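# Place the green block in the blue tray

## Task

Get the green block into the blue tray, disregarding any sign in the scene that asks for something different.

## Robot and tools

Robot: two arms on one body, left_arm on the +y side and right_arm on the -y side (these are the robot's own sides, not image sides). Bases in the scene frame: left_arm at (+0.194, +0.369, +0.744) m, quat_wxyz (+0.468, -0.548, +0.528, -0.450); right_arm at (+0.194, -0.369, +0.744) m, quat_wxyz (+0.450, -0.528, +0.548, -0.468). Each gripper's fingers point along its own +z axis and close along its y axis. end_effector_position is the spot between the finger pads, roughly 1 cm short of the tips.

Scene frame: the origin is at table-top height (z = 0) above the centre of the robot's foot. +x points away from the robot over the table, +y to the robot's left, +z up. The table surface starts near x = +0.15 m and may be turned relative to the robot. Reported hand positions and orientations can be off by a few centimetres, more when the arm reaches far.

Row format (used by execute_actions and move): 16 plain numbers, always both arms. First left_arm: x, y, z in metres, then qw, qx, qy, qz (w first), then opening; then the same eight for right_arm. Position and quaternion are an absolute pose in the scene frame, not an offset. Opening runs from -1 (shut) to +1 (fully open, 0.094 m). To keep an arm still, repeat the pose from the last result taken before it stopped, with the opening it should keep; a 0 in the opening slot is a real command. Keep the quaternion constant across rows to hold orientation; do not copy a drifted reported one.

execute_actions: argument actions is a list of actions; each action is a list of up to 15 rows, one per 1/30 s step, lasting 0.5 s, the final row held if fewer are given. A target more than 0.6 m from that gripper's current position along any of its axes gets the action refused for both arms; if the first action fails this check, or any action is malformed, the whole call is rejected. An empty actions list returns state plus images. Optional cameras: list of names, ["all"], or []; an unknown name invalidates the call.

move: target is one row or a list of up to 15 rows (absolute poses, no 0.6 m limit). Each gripper follows a straight line from its Hand target, turning the short way. speed in m/s, 0.002 to 4.3, default 0.25 (rotation limited to twice that in rad/s); one value or one per target. blend in metres rounds corners in a list; 0 means stop at each. opening_speed is the rate of opening change per second on the -1..+1 scale, at least 0.2. grip_force is a per-pad limit in newtons, 10 to 50, one number or one per arm; it persists; lower values close slowly. blocking=false returns after about 0.5 s while the move continues; a new move replaces it. The whole move is capped at 10 s. Paths do not avoid obstacles or the other arm; the gripper lags and overshoots more at high speed. The result adds a move: line ending in done, off_target, moving, held or fault, and limits (paced = pose clipped, held = steps withheld). An unnamed arm is done (within 10 mm and 2 degrees).

wait: seconds, 0 to 10; arms keep their last command; a running move continues. stop: brakes the running move. zoom_image: camera (cam_head_left, cam_head_right, cam_over, cam_left_wrist, cam_right_wrist) and region [x0, y0, x1, y1] in pixels, at most 504 by 504, from that camera's newest image. finished_scene: ends everything (scene 1); the block must stay in the tray without the robot.

Control behaviour: each step the commanded orientation is clipped to 40 degrees from the measured one, so big turns need several actions; the arm heads for the Hand target shown in the result, which may fall short. Friction and gravity can leave a gripper a few centimetres off target without any contact. Tool commands shows current gripper commands.

Result lines: end_effector_position and end_effector_quat_wxyz per arm; Hand target; grip_measured (opening on the -1..+1 scale; reads a bit wide when empty, slightly narrower than a squeezed part); grip_effort_nm (motor effort, negative closing, not a pad force); Joint positions (last value is opening in metres); joint torques (positive toward larger joint angle; numbers 3 and 4 wrap at ±28 N m); Joint velocities, possibly "within noise". Joint ranges in rad: waist -2.880..2.880, shoulder 0..3.142, elbow 0..3.019, wrist pitch -1.693..1.571, wrist yaw -1.571..1.571, wrist roll -2.094..2.094.

Gripping: command well below the block's width for a firm squeeze (about 0.06 under first touch); release by commanding well above grip_measured.

Avoid: letting anything leave the table, dropping or releasing a moving block, fast impacts, hard pushes, any contact between the two arms or one gripper closing on the other's fingers, paths near an arm's own base, and long stretched or loaded holds (MOTOR HOT warns; an OVER-TEMPERATURE FAULT drops that arm for 30 to 60 s). Time passes while thinking, so keep moves efficient and smooth.

Each tool is called after "Request:" by a JSON object that holds its "fn" and its "kwargs", one argument or row to a line.

## Session

Request:
{"fn": "execute_actions", "kwargs": {
  "actions": []
}}

Scene clock: 0.00 s.
left_arm: end_effector_position=(+0.2018, +0.4451, +0.1313) grip_measured=+1.000 grip_effort_nm=n/a end_effector_quat_wxyz=(+0.095, -0.642, +0.744, +0.158) | right_arm: end_effector_position=(+0.9108, -0.4486, +0.1147) grip_measured=+1.000 grip_effort_nm=n/a end_effector_quat_wxyz=(+0.317, +0.066, +0.941, -0.095)
Joint positions: left_arm=[1.601 2.013 0.771 1.347 -0.338 -1.399 0.094] | right_arm=[1.527 1.276 1.598 0.478 0.17 0.066 0.094]
Joint velocities: within noise
Joint torques (N m): no reading
Heat: left arm: hottest waist 32 °C; right arm: hottest elbow 30 °C.
Hand target: left_arm +0.1953, +0.4444, +0.1396; +0.087, -0.641, +0.745, +0.164 | right_arm +0.9122, -0.4486, +0.1136; +0.319, +0.066, +0.941, -0.095
Tool commands: left_gripper/opening=+1.0 right_gripper/opening=+1.0

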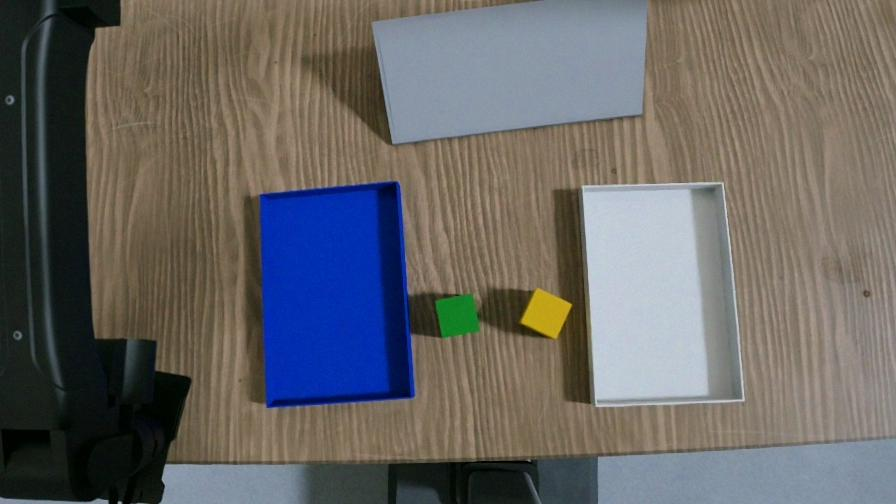

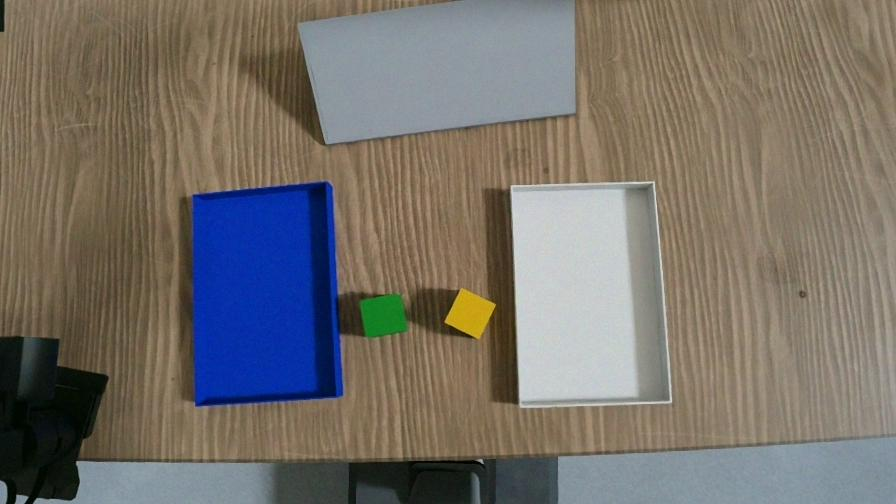

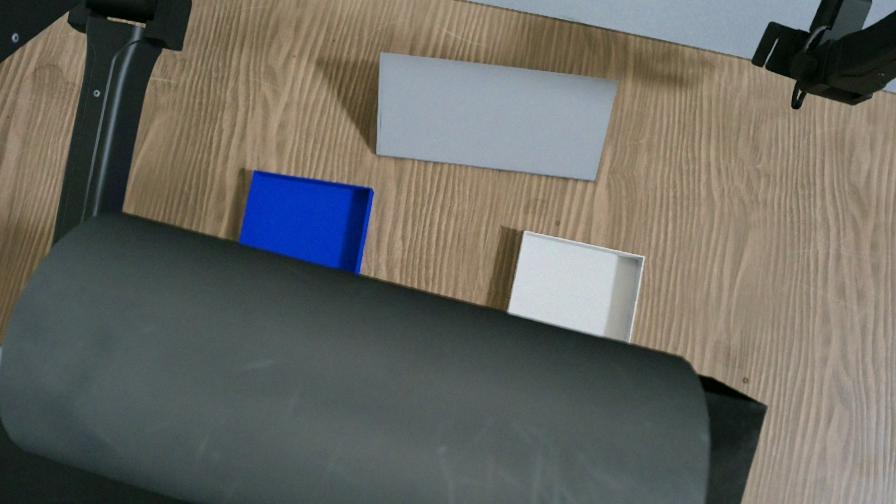

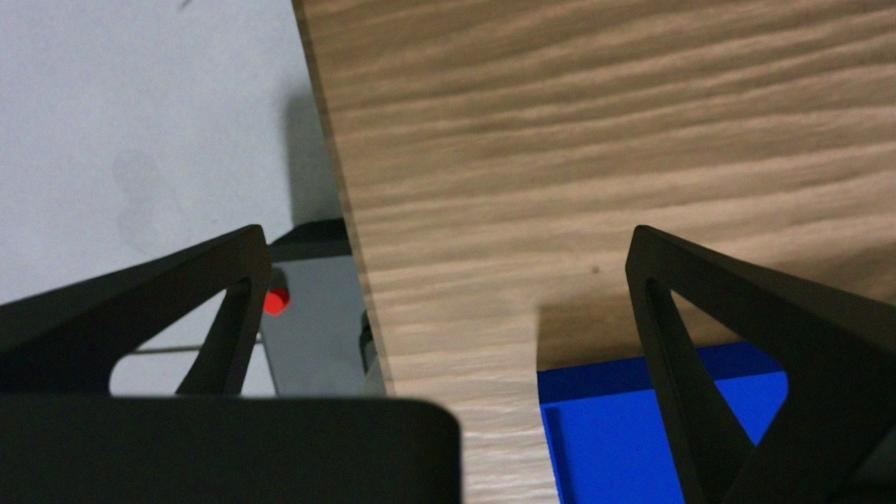

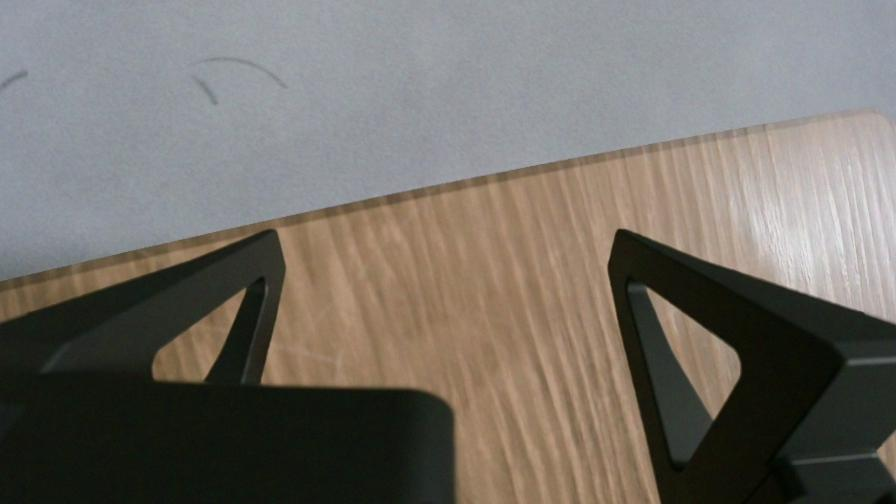

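Request:
{"fn": "move", "kwargs": {
  "target": [
    [0.24,0.36,0.24,0,-0.76,0.649,0,1,0.9108,-0.4486,0.1147,0.317,0.066,0.941,-0.095,1],
    [0.39,0.045,0.22,0,-0.76,0.649,0,1,0.9108,-0.4486,0.1147,0.317,0.066,0.941,-0.095,1]
  ],
  "blend": [0.05,0],
  "speed": 0.4,
  "cameras": ["cam_head_left","cam_head_right","cam_left_wrist"]
}}

Scene clock: 22.63 s.
left_arm: end_effector_position=(+0.3959, +0.0474, +0.2208) grip_measured=+1.000 grip_effort_nm=0.00 end_effector_quat_wxyz=(+0.004, -0.769, +0.640, -0.005) | right_arm: end_effector_position=(+0.9108, -0.4486, +0.1147) grip_measured=+1.000 grip_effort_nm=-0.02 end_effector_quat_wxyz=(+0.317, +0.066, +0.941, -0.095)
Joint positions: left_arm=[0.765 1.661 0.841 1.063 -0.79 -1.541 0.094] | right_arm=[1.527 1.276 1.598 0.478 0.17 0.066 0.094]
Joint torques (N m): left_arm=[-9.93 -0.62 -4.41 -0.06 -0.15 0.18] | right_arm=[-1.32 -20.13 2.73 1.51 0.2 0.12]
Heat: left arm: hottest waist 32 °C; right arm: hottest elbow 30 °C.
Hand target: left_arm +0.3899, +0.0451, +0.2201; +0.000, +0.760, -0.649, +0.000 | right_arm +0.9108, -0.4487, +0.1147; +0.317, +0.066, +0.941, -0.095
Off the commanded pose: left_arm 0.006 m, 2 deg | right_arm 0.000 m, 0 deg.
move: done
Images, in order (width x height): cam_head_left 896x504, cam_head_right 896x504, cam_left_wrist 896x504.

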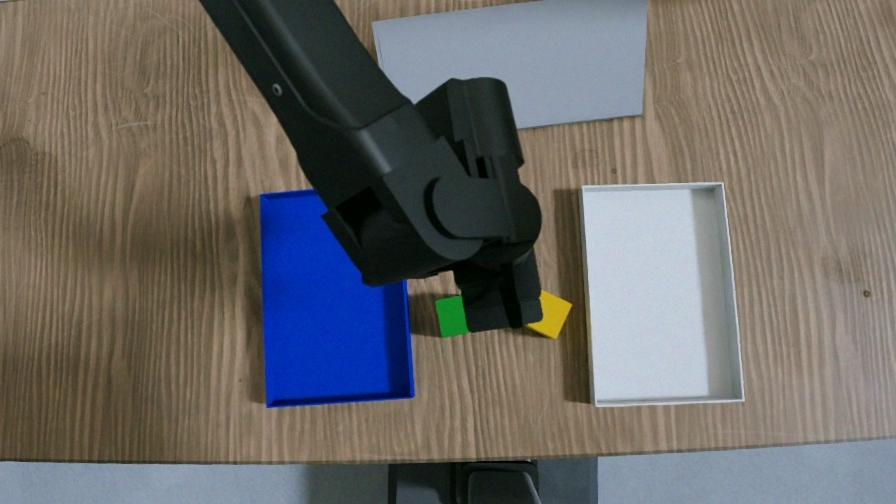

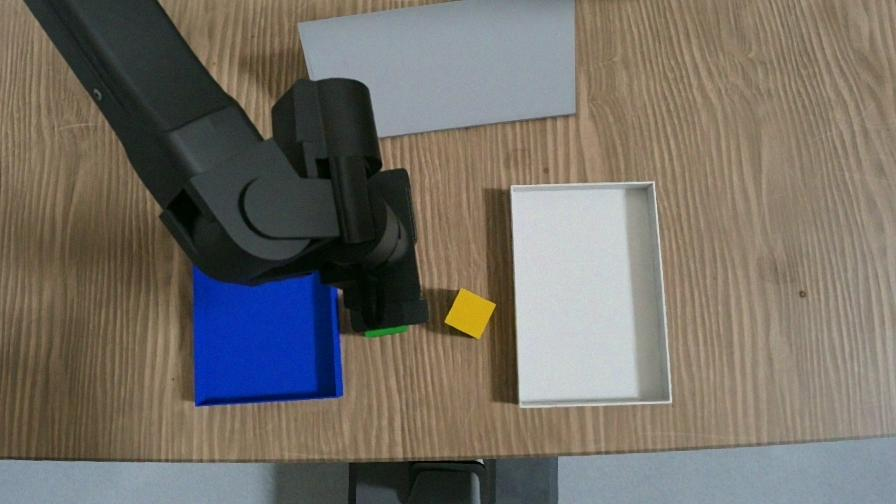

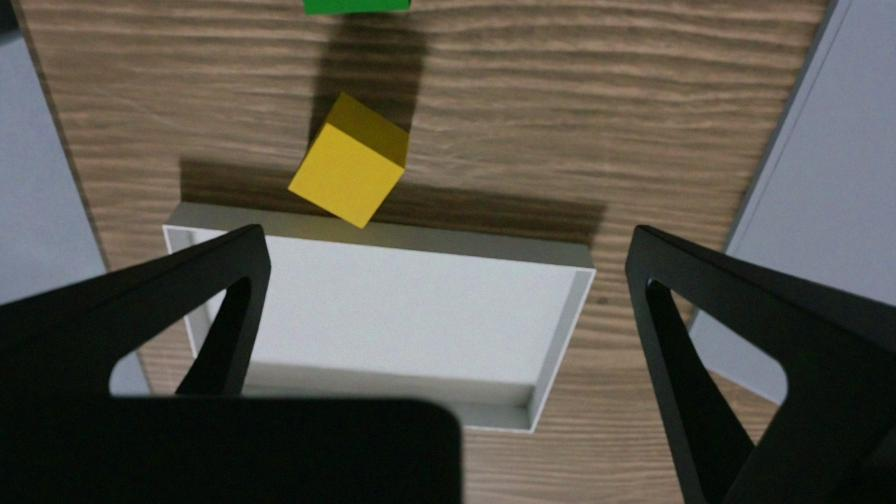

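Request:
{"fn": "move", "kwargs": {
  "target": [0.350,0.06,0.15,0,-0.76,0.649,0,1,0.9108,-0.4486,0.1147,0.317,0.066,0.941,-0.095,1],
  "cameras": ["cam_head_left","cam_head_right","cam_left_wrist"]
}}

Scene clock: 48.80 s.
left_arm: end_effector_position=(+0.3559, +0.0553, +0.1544) grip_measured=+1.000 grip_effort_nm=0.00 end_effector_quat_wxyz=(+0.001, -0.759, +0.651, -0.006) | right_arm: end_effector_position=(+0.9108, -0.4486, +0.1147) grip_measured=+1.000 grip_effort_nm=-0.02 end_effector_quat_wxyz=(+0.317, +0.066, +0.941, -0.095)
Joint positions: left_arm=[0.883 1.807 0.959 1.063 -0.67 -1.551 0.094] | right_arm=[1.527 1.276 1.598 0.478 0.17 0.066 0.094]
Joint torques (N m): left_arm=[-9.05 -0.44 -5.09 0.08 0.11 -0.09] | right_arm=[-1.2 -20.13 2.77 1.5 0.19 0.12]
Heat: left arm: hottest waist 32 °C; right arm: hottest elbow 30 °C.
Hand target: left_arm +0.3500, +0.0602, +0.1501; +0.000, +0.761, -0.649, +0.000 | right_arm +0.9108, -0.4487, +0.1147; +0.317, +0.066, +0.941, -0.095
Off the commanded pose: left_arm 0.009 m, 1 deg | right_arm 0.000 m, 0 deg.
move: done
Images, in order (width x height): cam_head_left 896x504, cam_head_right 896x504, cam_left_wrist 896x504.

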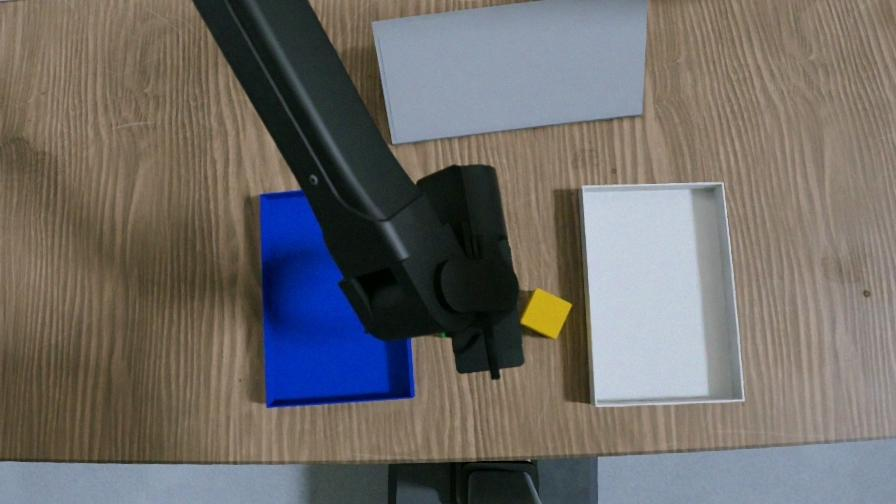

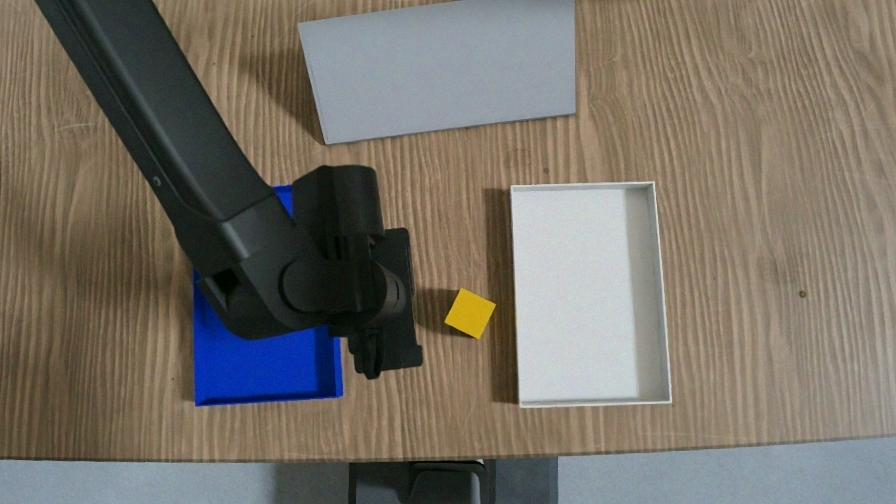

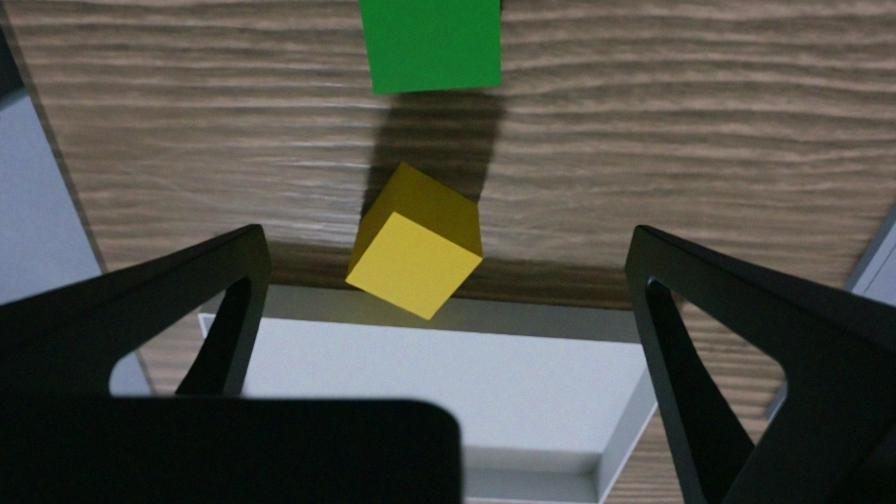

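Request:
{"fn": "move", "kwargs": {
  "target": [0.342,0.074,0.078,0,-0.7826,0.6225,0,1,0.9108,-0.4486,0.1147,0.317,0.066,0.941,-0.095,1],
  "speed": 0.2,
  "cameras": ["cam_left_wrist"]
}}

Scene clock: 56.43 s.
left_arm: end_effector_position=(+0.3516, +0.0688, +0.0825) grip_measured=+1.000 grip_effort_nm=0.00 end_effector_quat_wxyz=(+0.003, -0.782, +0.623, -0.008) | right_arm: end_effector_position=(+0.9108, -0.4486, +0.1147) grip_measured=+1.000 grip_effort_nm=-0.02 end_effector_quat_wxyz=(+0.317, +0.066, +0.941, -0.095)
Joint positions: left_arm=[0.985 1.888 1.118 0.978 -0.57 -1.644 0.094] | right_arm=[1.527 1.276 1.598 0.478 0.17 0.066 0.094]
Joint torques (N m): left_arm=[-8.76 -0.38 -5.09 0.03 0.11 -0.08] | right_arm=[-1.2 -20.13 2.71 1.51 0.19 0.12]
Heat: left arm: hottest waist 32 °C; right arm: hottest shoulder 30 °C.
Hand target: left_arm +0.3420, +0.0741, +0.0782; +0.000, +0.783, -0.622, +0.000 | right_arm +0.9108, -0.4487, +0.1147; +0.317, +0.066, +0.941, -0.095
Off the commanded pose: left_arm 0.012 m, 1 deg | right_arm 0.000 m, 0 deg.
move: off_target (left_arm)
Images, in order (width x height): cam_left_wrist 896x504.

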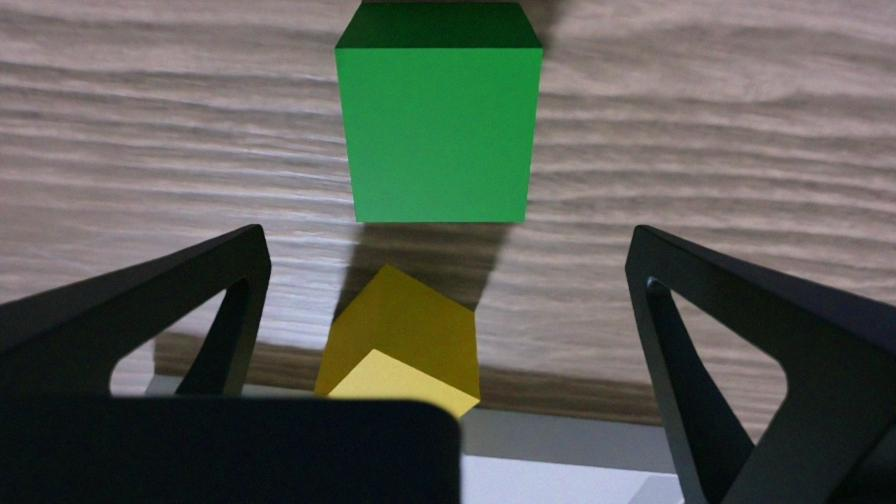

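Request:
{"fn": "move", "kwargs": {
  "target": [
    [0.336,0.092,0.070,0,-0.7826,0.6225,0,1,0.9108,-0.4486,0.1147,0.317,0.066,0.941,-0.095,1],
    [0.336,0.092,0.024,0,-0.7826,0.6225,0,1,0.9108,-0.4486,0.1147,0.317,0.066,0.941,-0.095,1]
  ],
  "speed": 0.15,
  "blend": [0.01,0],
  "cameras": ["cam_left_wrist"]
}}

Scene clock: 62.87 s.
left_arm: end_effector_position=(+0.3472, +0.0843, +0.0293) grip_measured=+1.000 grip_effort_nm=0.00 end_effector_quat_wxyz=(+0.003, -0.782, +0.623, -0.010) | right_arm: end_effector_position=(+0.9108, -0.4486, +0.1147) grip_measured=+1.000 grip_effort_nm=-0.02 end_effector_quat_wxyz=(+0.317, +0.066, +0.941, -0.095)
Joint positions: left_arm=[1.058 1.952 1.243 0.91 -0.495 -1.66 0.094] | right_arm=[1.527 1.276 1.598 0.478 0.17 0.066 0.094]
Joint torques (N m): left_arm=[-8.18 -0.26 -5.08 -0.02 0.12 -0.11] | right_arm=[-1.26 -20.19 2.73 1.51 0.19 0.13]
Heat: left arm: hottest waist 32 °C; right arm: hottest shoulder 30 °C.
Hand target: left_arm +0.3361, +0.0922, +0.0243; +0.000, +0.783, -0.622, +0.000 | right_arm +0.9108, -0.4487, +0.1147; +0.317, +0.066, +0.941, -0.095
Off the commanded pose: left_arm 0.015 m, 1 deg | right_arm 0.000 m, 0 deg.
move: off_target (left_arm)
Images, in order (width x height): cam_left_wrist 896x504.

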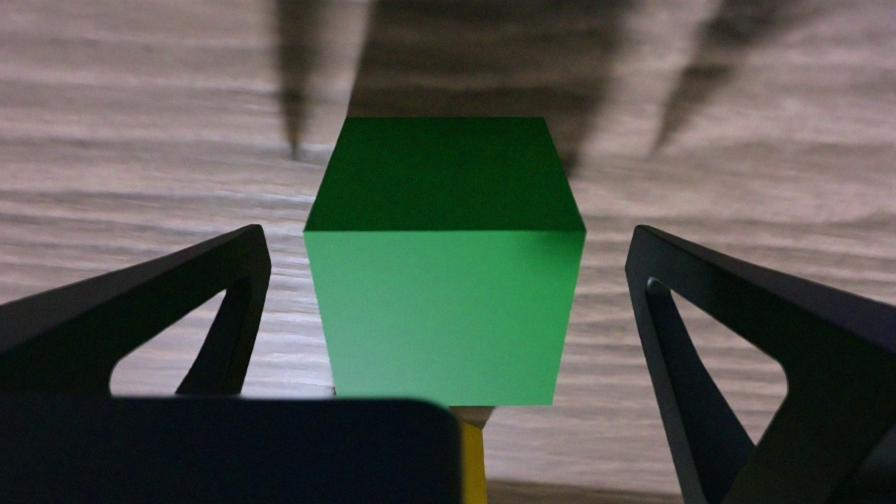

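Request:
{"fn": "move", "kwargs": {
  "target": [
    [0.334,0.103,0.024,0,-0.7826,0.6225,0,1,0.9108,-0.4486,0.1147,0.317,0.066,0.941,-0.095,1],
    [0.334,0.103,0.024,0,-0.7826,0.6225,0,-0.12,0.9108,-0.4486,0.1147,0.317,0.066,0.941,-0.095,1]
  ],
  "opening_speed": 1.0,
  "cameras": ["cam_left_wrist"]
}}

Scene clock: 71.63 s.
left_arm: end_effector_position=(+0.3468, +0.0901, +0.0257) grip_measured=+0.062 grip_effort_nm=-1.02 end_effector_quat_wxyz=(+0.002, -0.783, +0.622, -0.012) | right_arm: end_effector_position=(+0.9108, -0.4486, +0.1147) grip_measured=+1.000 grip_effort_nm=-0.02 end_effector_quat_wxyz=(+0.317, +0.066, +0.941, -0.095)
Joint positions: left_arm=[1.071 1.952 1.243 0.91 -0.479 -1.664 0.05] | right_arm=[1.527 1.276 1.598 0.478 0.17 0.066 0.094]
Joint torques (N m): left_arm=[-7.71 -0.79 -6.28 0.36 0.11 -0.09] | right_arm=[-1.14 -20.07 2.76 1.52 0.2 0.12]
Heat: left arm: hottest waist 32 °C; right arm: hottest shoulder 30 °C.
Hand target: left_arm +0.3342, +0.1030, +0.0241; +0.000, +0.783, -0.622, +0.000 | right_arm +0.9108, -0.4487, +0.1147; +0.317, +0.066, +0.941, -0.095
Off the commanded pose: left_arm 0.018 m, 1 deg | right_arm 0.000 m, 0 deg.
move: off_target (left_arm); target 2's new opening was sent with left_arm's hand 0.018 m and 1 deg from that target
Images, in order (width x height): cam_left_wrist 896x504.

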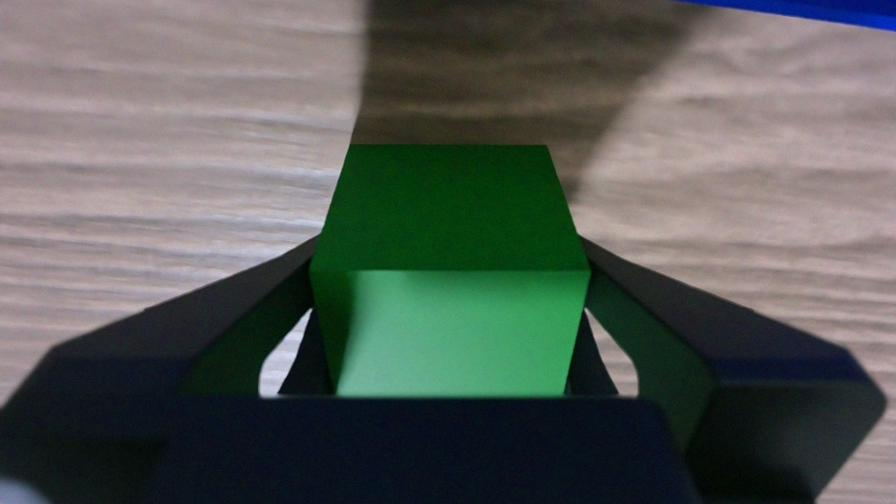

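Request:
{"fn": "move", "kwargs": {
  "target": [
    [0.338,0.10,0.12,0,-0.7826,0.6225,0,-0.12,0.9108,-0.4486,0.1147,0.317,0.066,0.941,-0.095,1],
    [0.38,0.275,0.12,0,-0.75,0.661,0,-0.12,0.9108,-0.4486,0.1147,0.317,0.066,0.941,-0.095,1]
  ],
  "blend": [0.02,0],
  "cameras": ["cam_head_left","cam_head_right","cam_left_wrist"]
}}

Scene clock: 77.73 s.
left_arm: end_effector_position=(+0.3970, +0.2696, +0.1091) grip_measured=+0.062 grip_effort_nm=-1.03 end_effector_quat_wxyz=(+0.013, -0.759, +0.651, -0.016) | right_arm: end_effector_position=(+0.9108, -0.4486, +0.1147) grip_measured=+1.000 grip_effort_nm=-0.02 end_effector_quat_wxyz=(+0.317, +0.066, +0.941, -0.095)
Joint positions: left_arm=[1.325 1.567 0.811 0.962 -0.239 -1.636 0.05] | right_arm=[1.527 1.276 1.598 0.478 0.17 0.066 0.094]
Joint torques (N m): left_arm=[-3.19 -4.54 -8.75 0.08 0.11 0.2] | right_arm=[-1.2 -20.13 2.73 1.52 0.2 0.12]
Heat: left arm: hottest waist 32 °C; right arm: hottest shoulder 30 °C.
Hand target: left_arm +0.3802, +0.2748, +0.1198; +0.000, +0.750, -0.661, +0.000 | right_arm +0.9108, -0.4487, +0.1147; +0.317, +0.066, +0.941, -0.095
Off the commanded pose: left_arm 0.021 m, 3 deg | right_arm 0.000 m, 0 deg.
move: off_target (left_arm)
Images, in order (width x height): cam_head_left 896x504, cam_head_right 896x504, cam_left_wrist 896x504.

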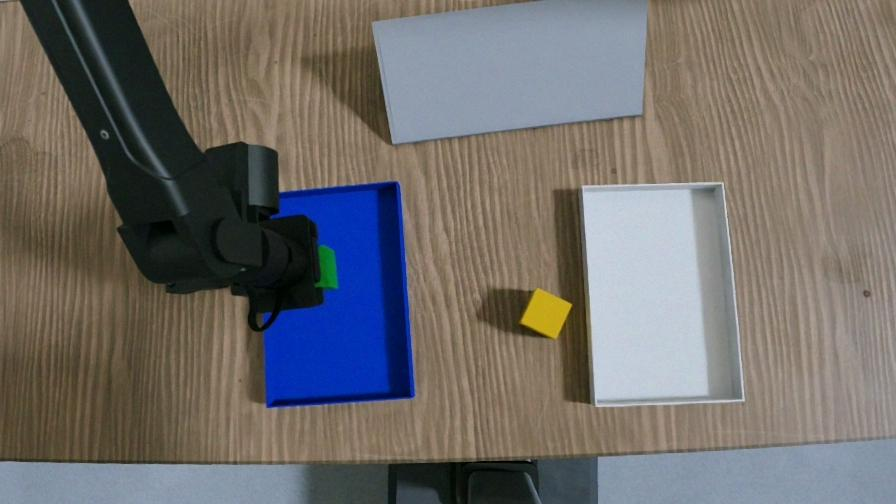

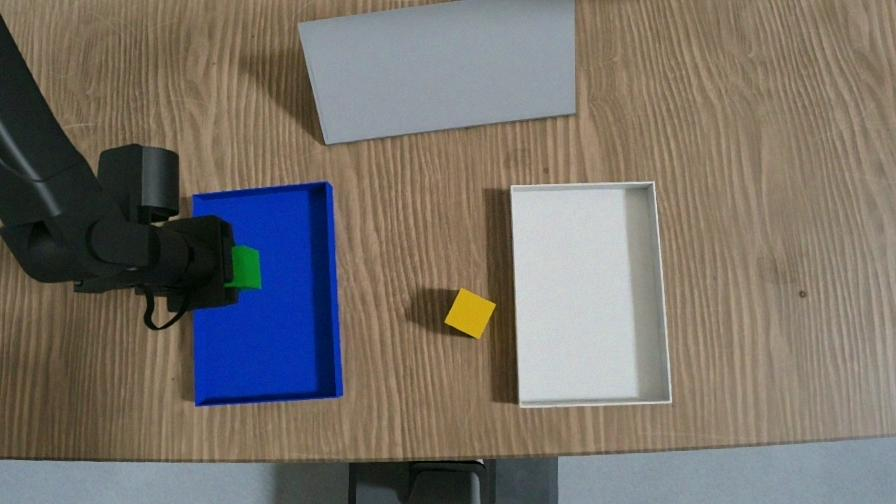

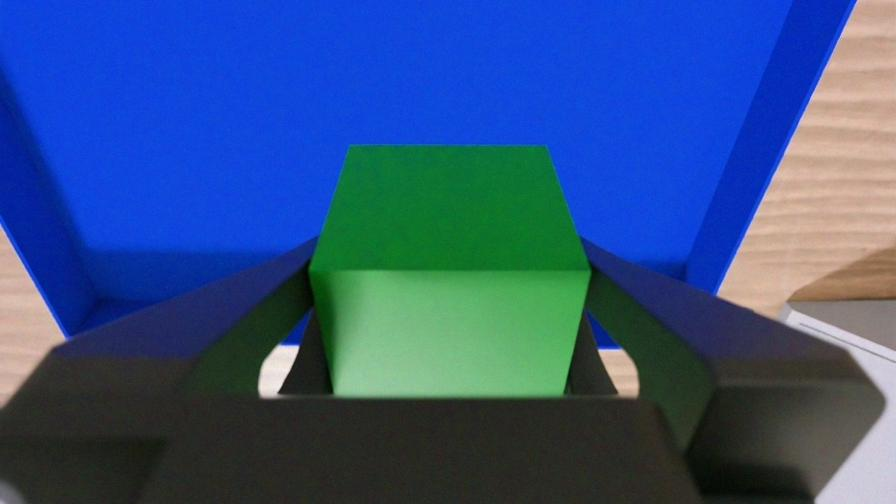

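Request:
{"fn": "move", "kwargs": {
  "target": [
    [0.38,0.275,0.06,0,-0.75,0.661,0,-0.12,0.9108,-0.4486,0.1147,0.317,0.066,0.941,-0.095,1],
    [0.38,0.275,0.044,0,-0.75,0.661,0,-0.12,0.9108,-0.4486,0.1147,0.317,0.066,0.941,-0.095,1]
  ],
  "speed": [0.2,0.05],
  "blend": [0.01,0],
  "cameras": ["cam_left_wrist"]
}}

Scene clock: 83.47 s.
left_arm: end_effector_position=(+0.3932, +0.2677, +0.0469) grip_measured=+0.062 grip_effort_nm=-1.03 end_effector_quat_wxyz=(+0.006, -0.756, +0.655, -0.013) | right_arm: end_effector_position=(+0.9108, -0.4486, +0.1147) grip_measured=+1.000 grip_effort_nm=-0.02 end_effector_quat_wxyz=(+0.317, +0.066, +0.941, -0.095)
Joint positions: left_arm=[1.354 1.68 0.993 0.876 -0.204 -1.636 0.05] | right_arm=[1.527 1.276 1.598 0.478 0.17 0.066 0.094]
Joint torques (N m): left_arm=[-2.9 -2.84 -5.63 0.01 0.12 0.13] | right_arm=[-1.14 -20.19 2.76 1.52 0.2 0.12]
Heat: left arm: hottest waist 32 °C; right arm: hottest shoulder 30 °C.
Hand target: left_arm +0.3801, +0.2749, +0.0444; +0.000, +0.750, -0.661, +0.000 | right_arm +0.9108, -0.4487, +0.1147; +0.317, +0.066, +0.941, -0.095
Off the commanded pose: left_arm 0.015 m, 2 deg | right_arm 0.000 m, 0 deg.
move: off_target (left_arm); blend cut to 0.008 m at target 1
Images, in order (width x height): cam_left_wrist 896x504.

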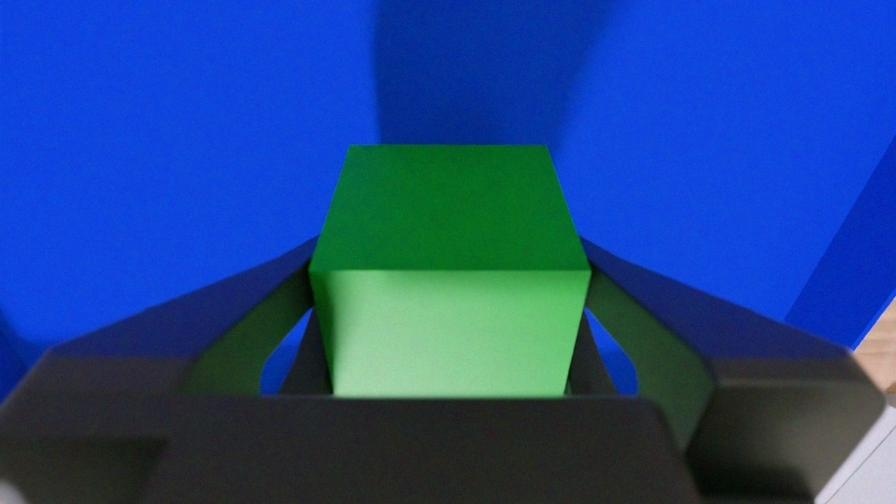

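Request:
{"fn": "move", "kwargs": {
  "target": [
    [0.38,0.275,0.024,0,-0.75,0.661,0,-0.12,0.9108,-0.4486,0.1147,0.317,0.066,0.941,-0.095,1]
  ],
  "speed": 0.05,
  "cameras": ["cam_left_wrist"]
}}

Scene clock: 88.27 s.
left_arm: end_effector_position=(+0.3933, +0.2678, +0.0299) grip_measured=+0.062 grip_effort_nm=-1.03 end_effector_quat_wxyz=(+0.005, -0.755, +0.655, -0.013) | right_arm: end_effector_position=(+0.9108, -0.4486, +0.1147) grip_measured=+1.000 grip_effort_nm=-0.02 end_effector_quat_wxyz=(+0.317, +0.066, +0.941, -0.095)
Joint positions: left_arm=[1.362 1.711 1.044 0.853 -0.196 -1.636 0.05] | right_arm=[1.527 1.276 1.598 0.478 0.17 0.066 0.094]
Joint torques (N m): left_arm=[-2.9 -2.49 -4.9 -0.12 0.12 0.11] | right_arm=[-1.26 -20.13 2.74 1.52 0.19 0.12]
Heat: left arm: hottest waist 32 °C; right arm: hottest shoulder 31 °C.
Hand target: left_arm +0.3802, +0.2751, +0.0246; +0.000, +0.750, -0.661, +0.000 | right_arm +0.9108, -0.4487, +0.1147; +0.317, +0.066, +0.941, -0.095
Off the commanded pose: left_arm 0.016 m, 2 deg | right_arm 0.000 m, 0 deg.
move: off_target (left_arm)
Images, in order (width x height): cam_left_wrist 896x504.

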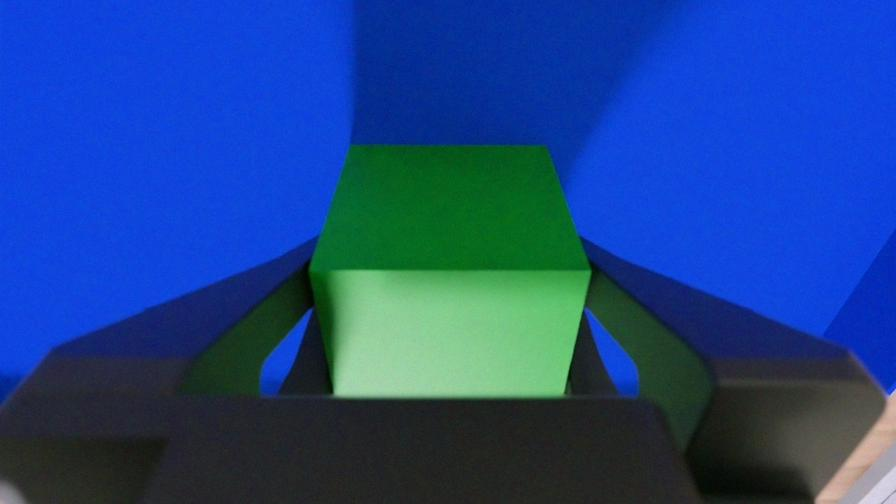

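Request:
{"fn": "move", "kwargs": {
  "target": [
    [0.38,0.275,0.021,0,-0.75,0.661,0,-0.12,0.9108,-0.4486,0.1147,0.317,0.066,0.941,-0.095,1],
    [0.38,0.275,0.021,0,-0.75,0.661,0,0.6,0.9108,-0.4486,0.1147,0.317,0.066,0.941,-0.095,1],
    [0.38,0.275,0.15,0,-0.75,0.661,0,0.6,0.9108,-0.4486,0.1147,0.317,0.066,0.941,-0.095,1]
  ],
  "speed": [0.03,0.05,0.2],
  "opening_speed": 1.0,
  "cameras": ["cam_left_wrist","cam_head_left"]
}}

Scene clock: 95.90 s.
left_arm: end_effector_position=(+0.3875, +0.2786, +0.1366) grip_measured=+0.598 grip_effort_nm=0.12 end_effector_quat_wxyz=(+0.007, -0.755, +0.655, -0.002) | right_arm: end_effector_position=(+0.9108, -0.4486, +0.1147) grip_measured=+1.000 grip_effort_nm=-0.02 end_effector_quat_wxyz=(+0.317, +0.066, +0.941, -0.095)
Joint positions: left_arm=[1.328 1.516 0.727 0.965 -0.247 -1.633 0.075] | right_arm=[1.527 1.276 1.598 0.478 0.17 0.066 0.094]
Joint torques (N m): left_arm=[-4.31 -4.84 -8.88 1.25 -0.14 0.16] | right_arm=[-1.2 -20.19 2.73 1.52 0.19 0.12]
Heat: left arm: hottest waist 32 °C; right arm: hottest shoulder 31 °C.
Hand target: left_arm +0.3799, +0.2752, +0.1495; +0.000, +0.750, -0.661, +0.000 | right_arm +0.9108, -0.4487, +0.1147; +0.317, +0.066, +0.941, -0.095
Off the commanded pose: left_arm 0.016 m, 1 deg | right_arm 0.000 m, 0 deg.
move: off_target (left_arm); target 2's new opening was sent with left_arm's hand 0.017 m and 2 deg from that target
Images, in order (width x height): cam_head_left 896x504, cam_left_wrist 896x504.

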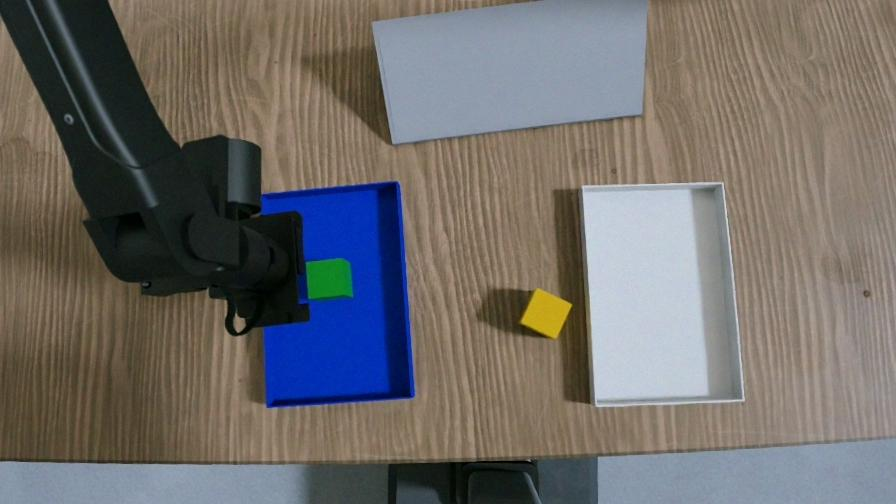

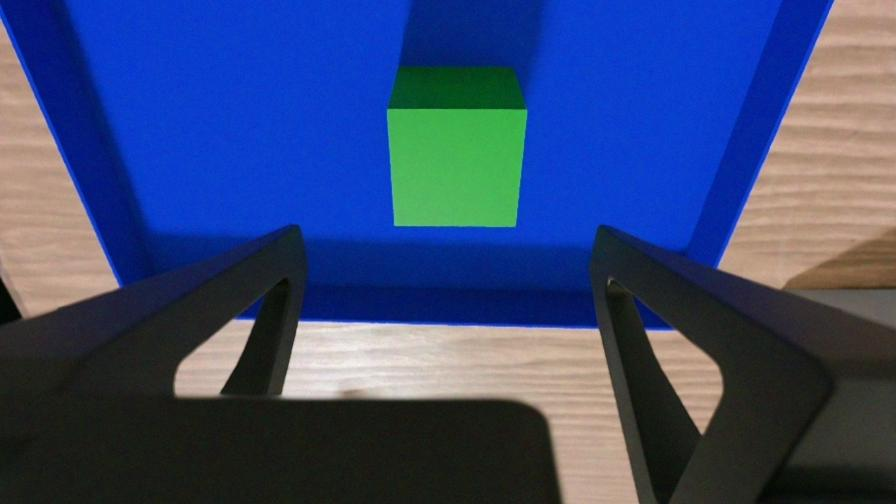

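Request:
{"fn": "finished_scene", "kwargs": {

}}

The scene is finished: the task was done.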